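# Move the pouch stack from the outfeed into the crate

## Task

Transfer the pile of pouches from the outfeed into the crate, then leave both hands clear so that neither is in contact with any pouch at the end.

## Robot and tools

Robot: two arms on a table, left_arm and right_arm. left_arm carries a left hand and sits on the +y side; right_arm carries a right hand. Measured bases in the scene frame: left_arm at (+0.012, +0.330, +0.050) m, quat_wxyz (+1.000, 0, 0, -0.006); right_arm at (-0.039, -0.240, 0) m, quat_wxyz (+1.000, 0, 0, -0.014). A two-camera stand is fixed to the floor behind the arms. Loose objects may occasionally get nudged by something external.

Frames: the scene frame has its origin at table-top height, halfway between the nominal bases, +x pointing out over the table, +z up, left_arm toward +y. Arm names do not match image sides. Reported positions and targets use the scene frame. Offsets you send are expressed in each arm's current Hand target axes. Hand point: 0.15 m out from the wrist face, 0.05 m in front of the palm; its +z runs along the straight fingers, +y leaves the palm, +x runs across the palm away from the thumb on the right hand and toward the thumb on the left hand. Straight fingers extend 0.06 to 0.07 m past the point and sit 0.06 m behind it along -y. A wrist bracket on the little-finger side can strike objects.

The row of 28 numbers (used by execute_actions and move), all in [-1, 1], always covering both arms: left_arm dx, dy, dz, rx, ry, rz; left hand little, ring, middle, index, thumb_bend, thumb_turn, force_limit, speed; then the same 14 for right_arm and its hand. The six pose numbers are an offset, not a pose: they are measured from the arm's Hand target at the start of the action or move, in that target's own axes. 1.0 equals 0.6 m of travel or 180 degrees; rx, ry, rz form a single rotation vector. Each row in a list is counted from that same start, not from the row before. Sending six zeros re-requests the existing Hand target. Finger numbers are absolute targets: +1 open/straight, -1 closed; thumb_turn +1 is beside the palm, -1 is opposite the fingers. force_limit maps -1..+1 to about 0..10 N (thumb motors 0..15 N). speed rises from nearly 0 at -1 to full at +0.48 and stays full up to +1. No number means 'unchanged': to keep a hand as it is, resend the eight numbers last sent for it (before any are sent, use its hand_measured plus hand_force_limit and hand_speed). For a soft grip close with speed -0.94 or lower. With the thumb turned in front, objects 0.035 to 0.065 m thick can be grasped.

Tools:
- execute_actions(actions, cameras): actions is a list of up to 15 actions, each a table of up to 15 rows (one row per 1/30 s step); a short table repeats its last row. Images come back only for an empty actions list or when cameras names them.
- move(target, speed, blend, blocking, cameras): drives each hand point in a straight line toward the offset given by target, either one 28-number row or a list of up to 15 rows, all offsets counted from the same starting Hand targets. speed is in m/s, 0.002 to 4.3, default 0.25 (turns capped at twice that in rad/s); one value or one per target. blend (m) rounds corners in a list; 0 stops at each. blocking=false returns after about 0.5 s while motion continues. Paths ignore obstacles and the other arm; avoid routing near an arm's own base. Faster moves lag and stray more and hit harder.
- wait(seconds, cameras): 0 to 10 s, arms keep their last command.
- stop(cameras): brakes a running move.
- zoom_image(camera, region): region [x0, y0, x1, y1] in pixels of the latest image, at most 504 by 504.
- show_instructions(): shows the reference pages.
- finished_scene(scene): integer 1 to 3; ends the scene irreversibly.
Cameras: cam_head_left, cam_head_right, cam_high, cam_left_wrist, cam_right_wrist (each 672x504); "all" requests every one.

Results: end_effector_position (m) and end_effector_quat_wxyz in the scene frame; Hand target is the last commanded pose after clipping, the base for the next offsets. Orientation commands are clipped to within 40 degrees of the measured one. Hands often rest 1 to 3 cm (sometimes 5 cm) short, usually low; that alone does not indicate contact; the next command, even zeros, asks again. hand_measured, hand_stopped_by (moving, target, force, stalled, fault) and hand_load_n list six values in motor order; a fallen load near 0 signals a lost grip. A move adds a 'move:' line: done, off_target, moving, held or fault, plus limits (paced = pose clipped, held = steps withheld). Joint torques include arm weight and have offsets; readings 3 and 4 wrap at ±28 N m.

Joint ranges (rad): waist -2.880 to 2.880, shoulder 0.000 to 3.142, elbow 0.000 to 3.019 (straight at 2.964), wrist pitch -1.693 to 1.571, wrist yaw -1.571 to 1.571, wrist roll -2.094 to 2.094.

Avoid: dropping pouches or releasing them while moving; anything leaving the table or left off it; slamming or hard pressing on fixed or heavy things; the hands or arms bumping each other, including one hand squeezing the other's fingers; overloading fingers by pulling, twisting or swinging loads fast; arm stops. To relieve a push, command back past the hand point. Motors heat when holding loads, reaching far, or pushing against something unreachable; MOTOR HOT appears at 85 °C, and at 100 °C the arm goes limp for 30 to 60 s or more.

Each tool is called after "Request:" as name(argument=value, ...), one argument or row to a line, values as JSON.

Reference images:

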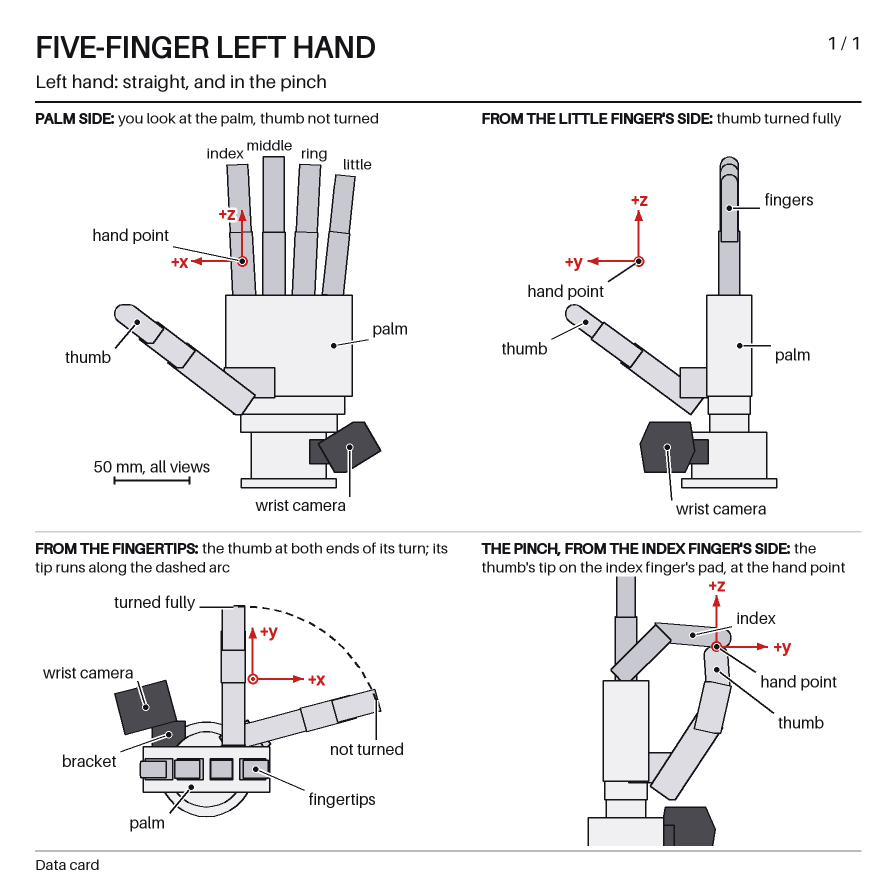

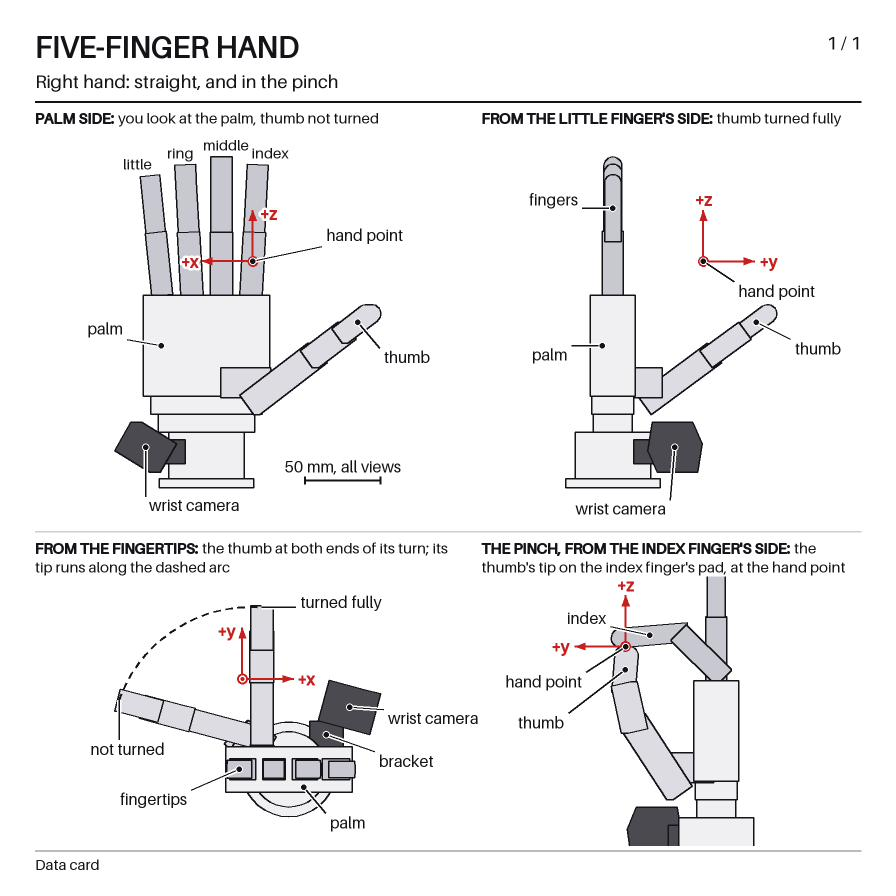

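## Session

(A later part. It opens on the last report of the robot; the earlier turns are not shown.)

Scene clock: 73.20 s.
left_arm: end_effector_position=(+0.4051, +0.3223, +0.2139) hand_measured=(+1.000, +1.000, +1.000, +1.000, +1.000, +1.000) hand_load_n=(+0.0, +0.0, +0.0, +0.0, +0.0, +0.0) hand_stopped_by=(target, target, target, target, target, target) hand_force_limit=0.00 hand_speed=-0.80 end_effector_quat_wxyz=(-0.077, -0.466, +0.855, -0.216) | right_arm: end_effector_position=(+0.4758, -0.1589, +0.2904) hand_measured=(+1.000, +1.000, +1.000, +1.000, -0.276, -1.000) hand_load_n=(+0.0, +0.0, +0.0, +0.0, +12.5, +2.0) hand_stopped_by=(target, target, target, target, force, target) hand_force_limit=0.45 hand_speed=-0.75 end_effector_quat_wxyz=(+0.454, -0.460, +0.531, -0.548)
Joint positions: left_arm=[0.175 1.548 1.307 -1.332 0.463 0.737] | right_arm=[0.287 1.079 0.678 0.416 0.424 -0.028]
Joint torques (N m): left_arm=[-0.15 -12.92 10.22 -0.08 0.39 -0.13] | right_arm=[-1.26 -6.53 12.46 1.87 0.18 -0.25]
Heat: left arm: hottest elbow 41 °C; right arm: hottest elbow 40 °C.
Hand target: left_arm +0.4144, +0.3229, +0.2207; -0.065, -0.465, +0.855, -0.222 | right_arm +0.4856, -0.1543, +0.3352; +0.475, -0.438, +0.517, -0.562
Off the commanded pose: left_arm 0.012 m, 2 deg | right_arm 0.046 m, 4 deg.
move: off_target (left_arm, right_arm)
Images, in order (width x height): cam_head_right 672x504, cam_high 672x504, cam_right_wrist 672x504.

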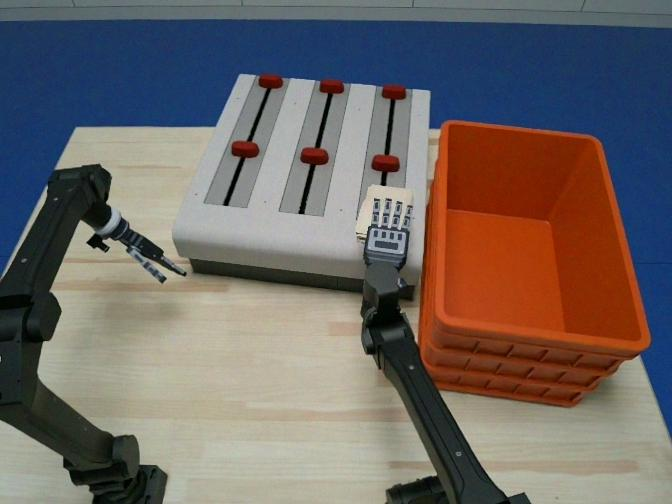

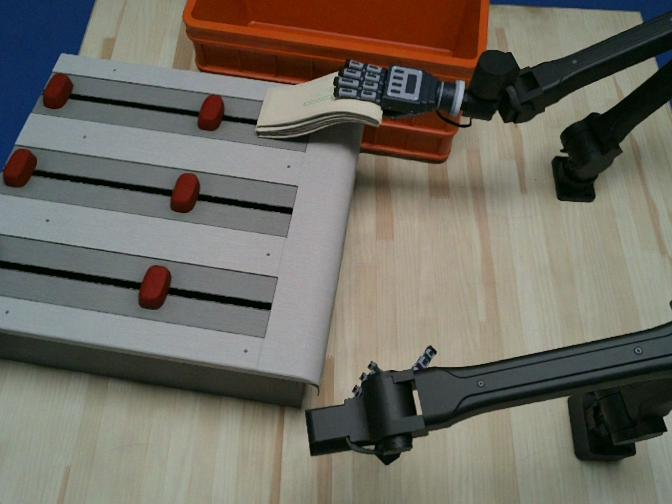

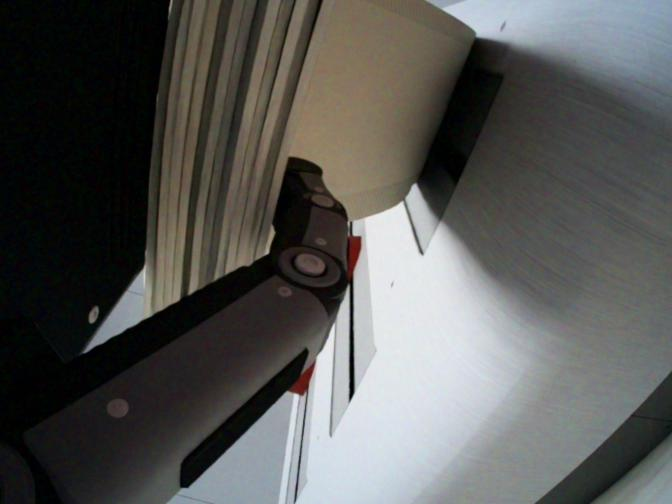

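Request:
move(
  target=[0,0,0,0,0,0,1,1,1,1,1,1,0,-0.8, 0.0097,-0.512,-0.016,0,0,0,1,1,1,1,-0.97,-1,0.45,-0.75],
  speed=0.18,
  cameras=["cam_high","cam_head_left","cam_head_right"],
)

Scene clock: 80.90 s.
left_arm: end_effector_position=(+0.4051, +0.3223, +0.2139) hand_measured=(+1.000, +1.000, +1.000, +1.000, +1.000, +1.000) hand_load_n=(+0.0, +0.0, +0.0, +0.0, +0.0, +0.0) hand_stopped_by=(target, target, target, target, target, target) hand_force_limit=0.00 hand_speed=-0.80 end_effector_quat_wxyz=(-0.077, -0.466, +0.855, -0.216) | right_arm: end_effector_position=(+0.4585, -0.1554, +0.5984) hand_measured=(+1.000, +1.000, +1.000, +1.000, -0.276, -1.000) hand_load_n=(+0.0, +0.0, +0.0, +0.0, +14.0, +2.5) hand_stopped_by=(target, target, target, target, force, target) hand_force_limit=0.45 hand_speed=-0.75 end_effector_quat_wxyz=(+0.453, -0.457, +0.530, -0.552)
Joint positions: left_arm=[0.175 1.548 1.307 -1.332 0.463 0.737] | right_arm=[0.317 1.051 1.486 -0.412 0.461 -0.036]
Joint torques (N m): left_arm=[-0.32 -12.86 10.25 -0.08 0.41 -0.12] | right_arm=[-1.26 -5.25 12.71 2 0.17 -0.19]
Motor temperatures (°C): left_arm=[28 31 41 30 31 30] | right_arm=[30 34 42 30 31 32]
Heat: left arm: hottest elbow 41 °C; right arm: hottest elbow 42 °C.
Hand target: left_arm +0.4144, +0.3229, +0.2207; -0.065, -0.465, +0.855, -0.222 | right_arm +0.4506, -0.1544, +0.6404; +0.475, -0.438, +0.518, -0.562
Off the commanded pose: left_arm 0.012 m, 2 deg | right_arm 0.043 m, 4 deg.
move: off_target (left_arm, right_arm)
Images, in order (width x height): cam_head_left 672x504, cam_head_right 672x504, cam_high 672x504.

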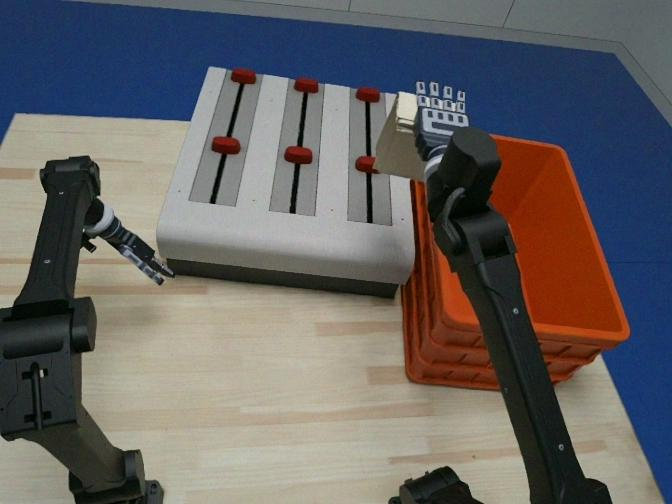

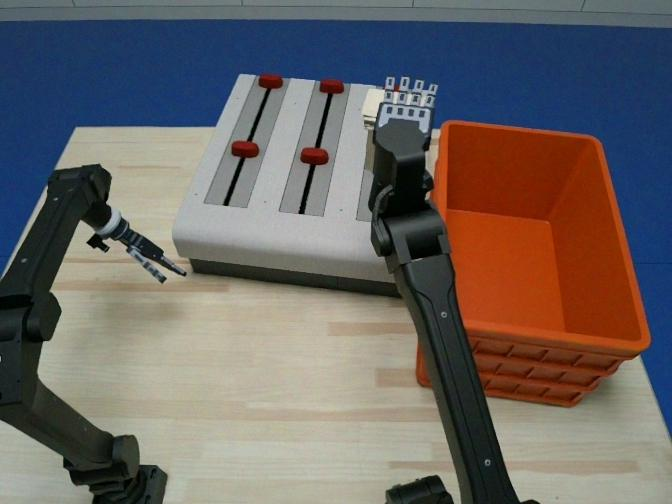

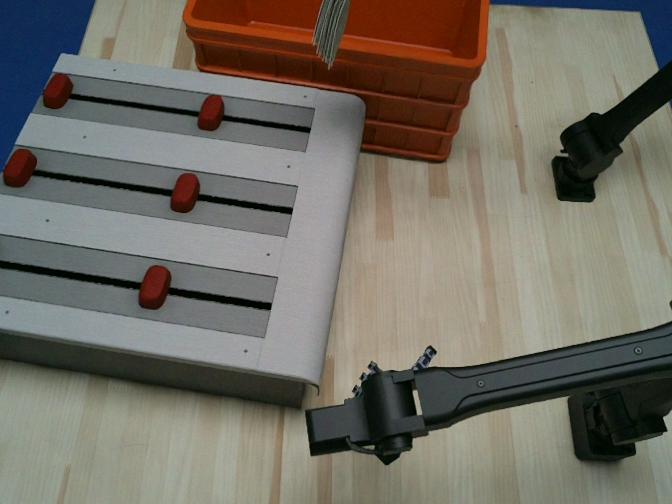

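Request:
move(
  target=[0,0,0,0,0,0,1,1,1,1,1,1,0,-0.8, 0.446,0.003,0.024,0,0.094,0,1,1,1,1,-0.97,-1,0.45,-0.75],
  speed=0.17,
  cameras=["cam_high","cam_head_left","cam_head_right"],
)

Scene clock: 88.40 s.
left_arm: end_effector_position=(+0.4051, +0.3223, +0.2139) hand_measured=(+1.000, +1.000, +1.000, +1.000, +1.000, +1.000) hand_load_n=(+0.0, +0.0, +0.0, +0.0, +0.0, +0.0) hand_stopped_by=(target, target, target, target, target, target) hand_force_limit=0.00 hand_speed=-0.80 end_effector_quat_wxyz=(-0.077, -0.466, +0.855, -0.216) | right_arm: end_effector_position=(+0.4272, -0.4232, +0.5977) hand_measured=(+1.000, +1.000, +1.000, +1.000, -0.276, -1.000) hand_load_n=(+0.0, +0.0, +0.0, +0.0, +14.0, +2.5) hand_stopped_by=(target, target, target, target, force, target) hand_force_limit=0.45 hand_speed=-0.75 end_effector_quat_wxyz=(+0.373, -0.373, +0.599, -0.603)
Joint positions: left_arm=[0.175 1.548 1.307 -1.332 0.463 0.737] | right_arm=[-0.391 1.036 1.486 -0.446 0.041 -0.003]
Joint torques (N m): left_arm=[-0.26 -12.92 10.24 -0.06 0.41 -0.12] | right_arm=[-2.2 -5.25 12.08 2.59 -0.24 0.14]
Heat: left arm: hottest elbow 42 °C; right arm: hottest elbow 43 °C.
Hand target: left_arm +0.4144, +0.3229, +0.2207; -0.065, -0.465, +0.855, -0.222 | right_arm +0.4204, -0.4206, +0.6398; +0.393, -0.350, +0.582, -0.620
Off the commanded pose: left_arm 0.012 m, 2 deg | right_arm 0.043 m, 5 deg.
move: off_target (left_arm, right_arm)
Images, in order (width x height): cam_head_left 672x504, cam_head_right 672x504, cam_high 672x504.

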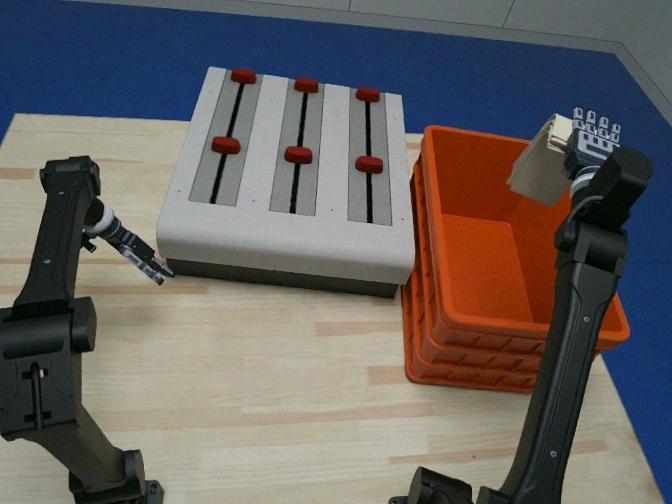

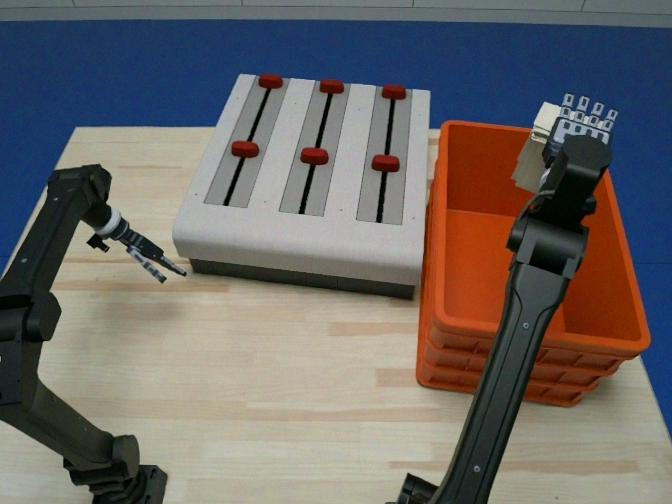

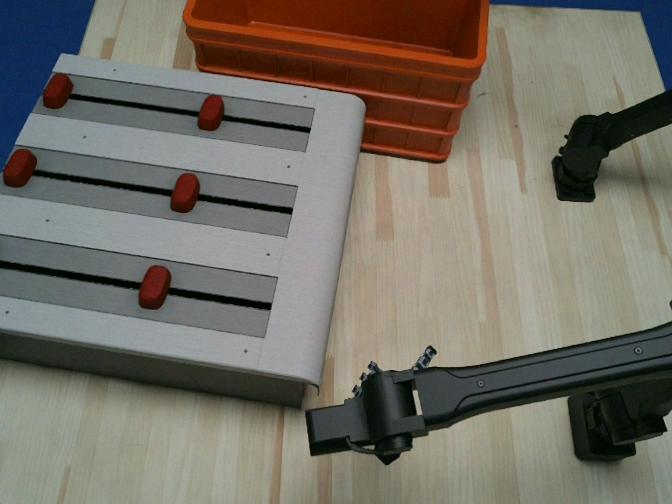

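Request:
move(
  target=[0,0,0,0,0,0,1,1,1,1,1,1,0,-0.8, -0.011,0.472,0.046,-0.24,0,0,1,1,1,1,-0.97,-1,0.45,-0.75],
  speed=0.15,
  cameras=["cam_high","cam_head_left","cam_head_right","cam_right_wrist"],
)

Scene clock: 95.37 s.
left_arm: end_effector_position=(+0.4051, +0.3223, +0.2139) hand_measured=(+1.000, +1.000, +1.000, +1.000, +1.000, +1.000) hand_load_n=(+0.0, +0.0, +0.0, +0.0, +0.0, +0.0) hand_stopped_by=(target, target, target, target, target, target) hand_force_limit=0.00 hand_speed=-0.80 end_effector_quat_wxyz=(-0.077, -0.466, +0.855, -0.216) | right_arm: end_effector_position=(+0.4674, -0.4356, +0.3482) hand_measured=(+1.000, +1.000, +1.000, +1.000, -0.276, -1.000) hand_load_n=(+0.0, +0.0, +0.0, +0.0, +12.5, +2.0) hand_stopped_by=(target, target, target, target, force, target) hand_force_limit=0.45 hand_speed=-0.75 end_effector_quat_wxyz=(+0.226, -0.478, +0.769, -0.358)
Joint positions: left_arm=[0.175 1.548 1.307 -1.332 0.463 0.737] | right_arm=[-0.391 1.326 1.462 -0.833 0.025 0.027]
Joint torques (N m): left_arm=[-0.21 -12.98 10.22 -0.06 0.41 -0.12] | right_arm=[-1.38 -9.47 9.33 1.68 -0.23 0.13]
Heat: left arm: hottest elbow 42 °C; right arm: hottest elbow 43 °C.
Hand target: left_arm +0.4144, +0.3229, +0.2207; -0.065, -0.465, +0.855, -0.222 | right_arm +0.4706, -0.4309, +0.3599; +0.237, -0.470, +0.769, -0.362
Off the commanded pose: left_arm 0.012 m, 2 deg | right_arm 0.013 m, 2 deg.
move: off_target (left_arm, right_arm)
Images, in order (width x height): cam_head_left 672x504, cam_head_right 672x504, cam_high 672x504, cam_right_wrist 672x504.

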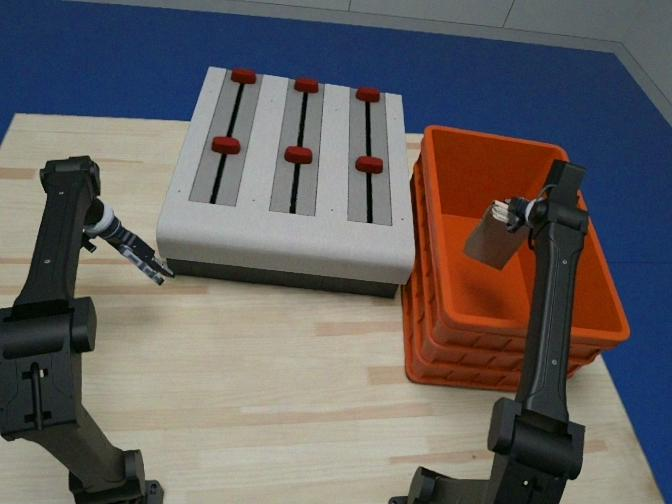

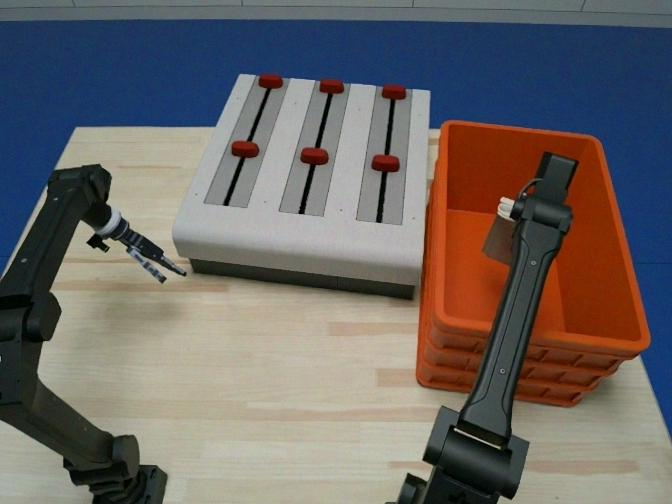

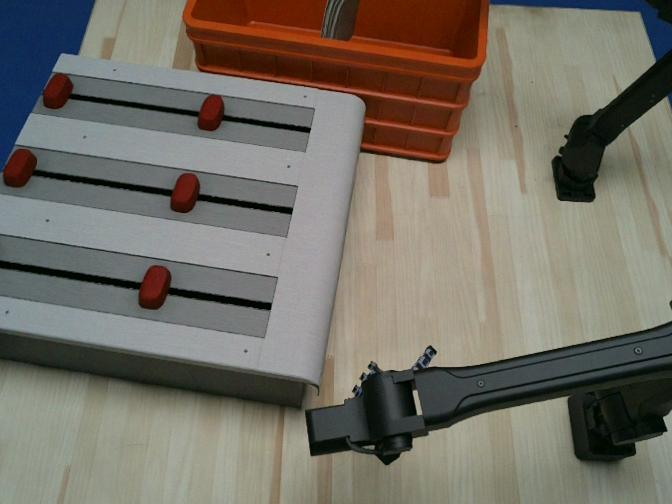

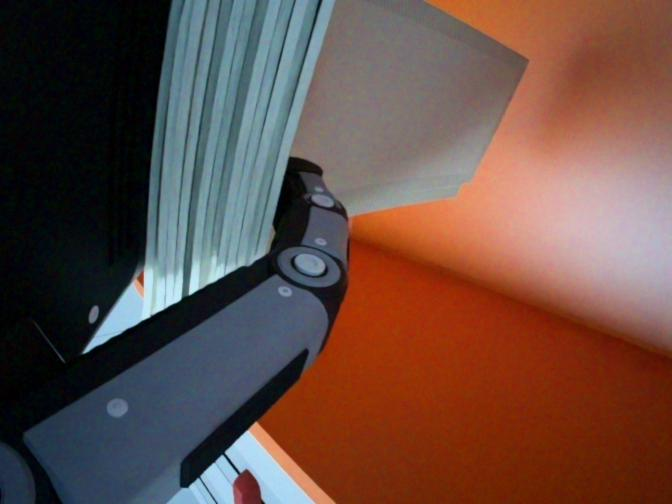

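Request:
move(
  target=[0,0,0,0,0,0,1,1,1,1,1,1,0,-0.8, 0,0.088,0.07,0,0,0,1,1,1,1,-0.97,-1,0.45,-0.75],
  speed=0.12,
  cameras=["cam_head_left","cam_right_wrist"],
)

Request:
zoom_image(
  camera="cam_head_left",
  region=[400, 110, 640, 400],
)

Scene clock: 103.83 s.
left_arm: end_effector_position=(+0.4051, +0.3223, +0.2139) hand_measured=(+1.000, +1.000, +1.000, +1.000, +1.000, +1.000) hand_load_n=(+0.0, +0.0, +0.0, +0.0, +0.0, +0.0) hand_stopped_by=(target, target, target, target, target, target) hand_force_limit=0.00 hand_speed=-0.80 end_effector_quat_wxyz=(-0.077, -0.466, +0.855, -0.216) | right_arm: end_effector_position=(+0.4615, -0.4310, +0.2709) hand_measured=(+1.000, +1.000, +1.000, +1.000, -0.276, -1.000) hand_load_n=(+0.0, +0.0, +0.0, +0.0, +12.0, +2.0) hand_stopped_by=(target, target, target, target, force, target) hand_force_limit=0.45 hand_speed=-0.75 end_effector_quat_wxyz=(+0.215, -0.484, +0.777, -0.340)
Joint positions: left_arm=[0.175 1.548 1.307 -1.332 0.463 0.737] | right_arm=[-0.388 1.326 1.279 -0.696 0.025 0.03]
Joint torques (N m): left_arm=[-0.26 -13.04 10.25 -0.06 0.4 -0.11] | right_arm=[-1.32 -10.46 8.9 3.33 -0.13 0.13]
Heat: left arm: hottest elbow 42 °C; right arm: hottest elbow 43 °C.
Hand target: left_arm +0.4144, +0.3229, +0.2207; -0.065, -0.465, +0.855, -0.222 | right_arm +0.4711, -0.4294, +0.2926; +0.237, -0.470, +0.769, -0.362
Off the commanded pose: left_arm 0.012 m, 2 deg | right_arm 0.024 m, 4 deg.
move: off_target (left_arm, right_arm)
Images, in order (width x height): cam_head_left 672x504, cam_right_wrist 672x504.

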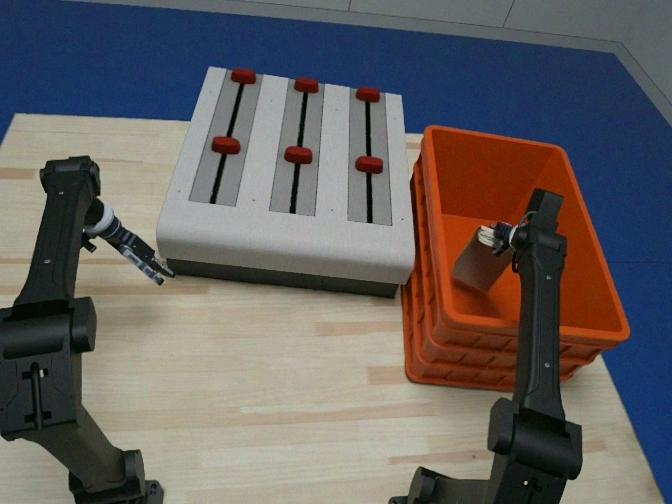

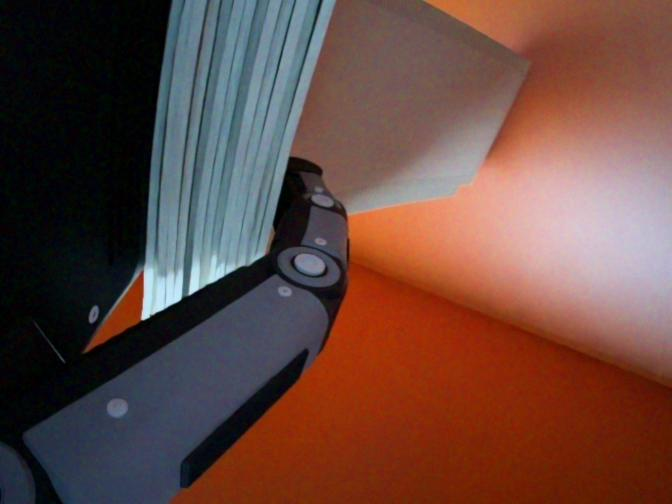

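Scaled by 1.738 from the camera's 672x504 image, which has a finer 960x720 frame.

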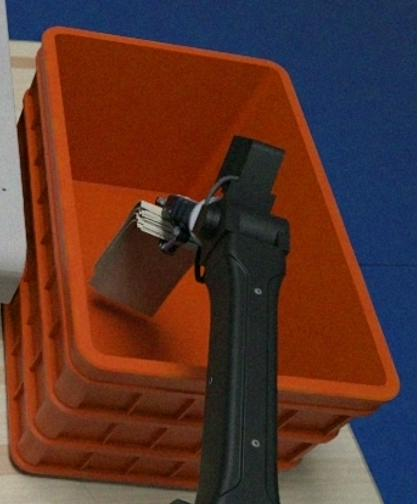

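Request:
move(
  target=[
    [0,0,0,0,0,0,1,1,1,1,1,1,0,-0.8, 0,0.03,0.024,0,0,0,1,1,1,1,-0.97,-1,0.45,-0.75],
    [0,0,0,0,0,0,1,1,1,1,1,1,0,-0.8, 0,0.03,0.024,0,0,0,1,1,1,1,0.3,-1,0.45,-0.75],
  ],
  speed=0.12,
  cameras=["cam_head_left","cam_right_wrist"],
)

Request:
zoom_image(
  camera="cam_head_left",
  region=[400, 110, 640, 400],
)

Scene clock: 110.63 s.
left_arm: end_effector_position=(+0.4051, +0.3223, +0.2139) hand_measured=(+1.000, +1.000, +1.000, +1.000, +1.000, +1.000) hand_load_n=(+0.0, +0.0, +0.0, +0.0, -0.5, +0.0) hand_stopped_by=(target, target, target, target, target, target) hand_force_limit=0.00 hand_speed=-0.80 end_effector_quat_wxyz=(-0.077, -0.466, +0.855, -0.216) | right_arm: end_effector_position=(+0.4634, -0.4304, +0.2531) hand_measured=(+1.000, +1.000, +1.000, +1.000, +0.300, -1.000) hand_load_n=(+0.0, +0.0, +0.0, +0.0, +0.0, +0.0) hand_stopped_by=(target, target, target, target, target, target) hand_force_limit=0.45 hand_speed=-0.75 end_effector_quat_wxyz=(+0.222, -0.477, +0.777, -0.345)
Joint positions: left_arm=[0.175 1.548 1.307 -1.332 0.463 0.737] | right_arm=[-0.387 1.323 1.221 -0.624 0.025 0.043]
Joint torques (N m): left_arm=[-0.26 -13.04 10.25 -0.08 0.41 -0.12] | right_arm=[-1.14 -10.05 8.95 2.85 -0.07 0.11]
Heat: left arm: hottest elbow 42 °C; right arm: hottest elbow 43 °C.
Hand target: left_arm +0.4144, +0.3229, +0.2207; -0.065, -0.465, +0.855, -0.222 | right_arm +0.4712, -0.4289, +0.2695; +0.237, -0.470, +0.769, -0.362
Off the commanded pose: left_arm 0.012 m, 2 deg | right_arm 0.018 m, 3 deg.
move: off_target (left_arm, right_arm); target 2's new numbers were sent with right_arm's hand 0.023 m and 4 deg from that target
Images, in order (width x height): cam_head_left 672x504, cam_right_wrist 672x504.

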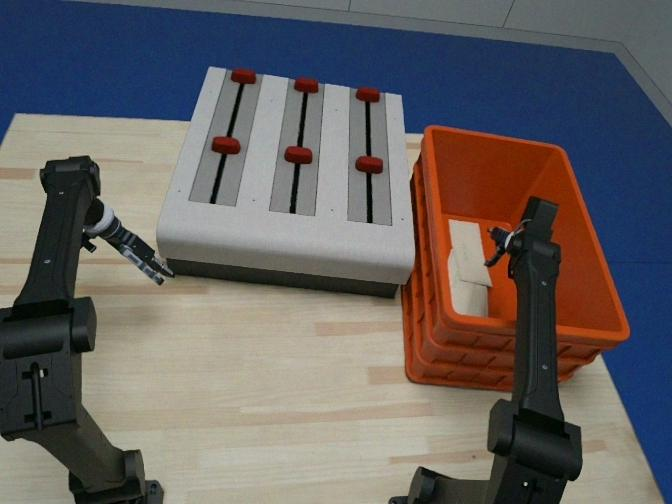

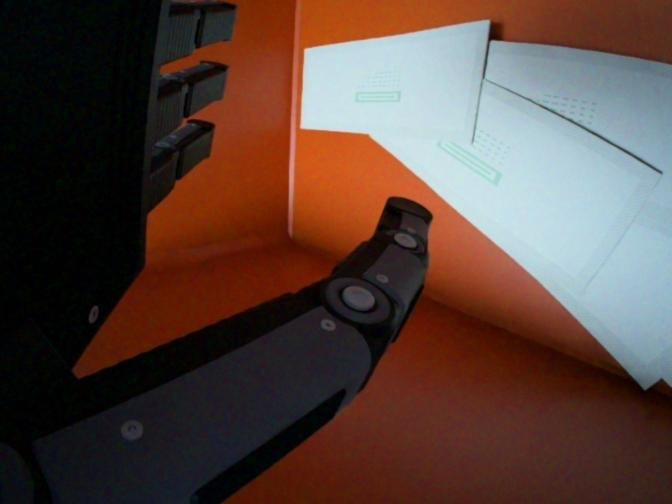

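Scaled by 1.738 from the camera's 672x504 image, which has a finer 960x720 frame.

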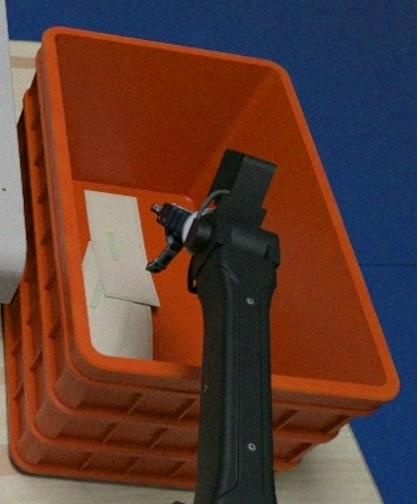

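Request:
move(
  target=[0,0,0,0,0,0,1,1,1,1,1,1,0,-0.8, 0,-0.195,-0.156,0,0,0,1,1,1,1,0.3,-1,0.45,-0.75],
  speed=0.2,
  cameras=["cam_head_left","cam_high"],
)

Scene clock: 114.67 s.
left_arm: end_effector_position=(+0.4051, +0.3223, +0.2139) hand_measured=(+1.000, +1.000, +1.000, +1.000, +1.000, +1.000) hand_load_n=(+0.0, +0.0, +0.0, +0.0, +0.0, +0.0) hand_stopped_by=(target, target, target, target, target, target) hand_force_limit=0.00 hand_speed=-0.80 end_effector_quat_wxyz=(-0.077, -0.466, +0.855, -0.216) | right_arm: end_effector_position=(+0.4645, -0.4306, +0.3964) hand_measured=(+1.000, +1.000, +1.000, +1.000, +0.300, -1.000) hand_load_n=(+0.0, -0.5, +0.0, +0.0, +0.0, +0.0) hand_stopped_by=(target, target, target, target, target, target) hand_force_limit=0.45 hand_speed=-0.75 end_effector_quat_wxyz=(+0.226, -0.476, +0.774, -0.350)
Joint positions: left_arm=[0.175 1.548 1.307 -1.332 0.463 0.737] | right_arm=[-0.387 1.349 1.619 -0.982 0.024 0.043]
Joint torques (N m): left_arm=[-0.26 -13.04 10.25 -0.08 0.4 -0.12] | right_arm=[-1.79 -8.64 11.75 1.29 -0.24 0.04]
Heat: left arm: hottest elbow 42 °C; right arm: hottest elbow 43 °C.
Hand target: left_arm +0.4144, +0.3229, +0.2207; -0.065, -0.465, +0.855, -0.222 | right_arm +0.4698, -0.4322, +0.4192; +0.237, -0.470, +0.769, -0.362
Off the commanded pose: left_arm 0.012 m, 2 deg | right_arm 0.024 m, 2 deg.
move: off_target (left_arm, right_arm)
Images, in order (width x height): cam_head_left 672x504, cam_high 672x504.

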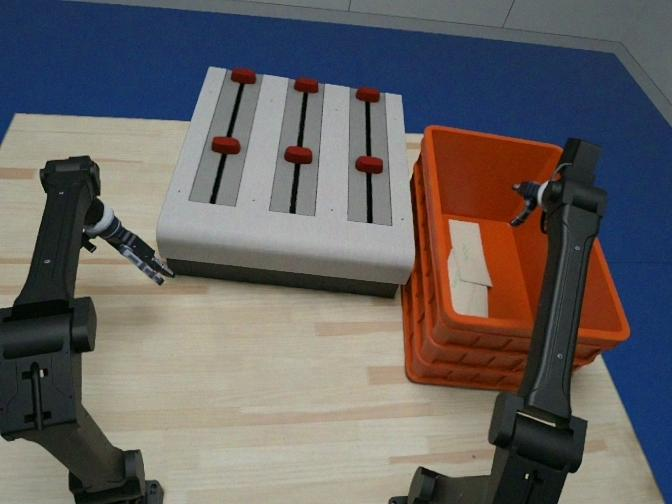

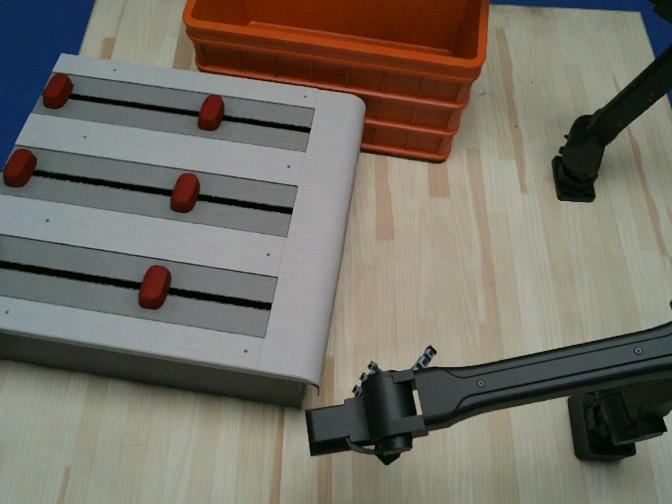

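Request:
finished_scene(
  scene=2,
)

The scene is finished: the task was done.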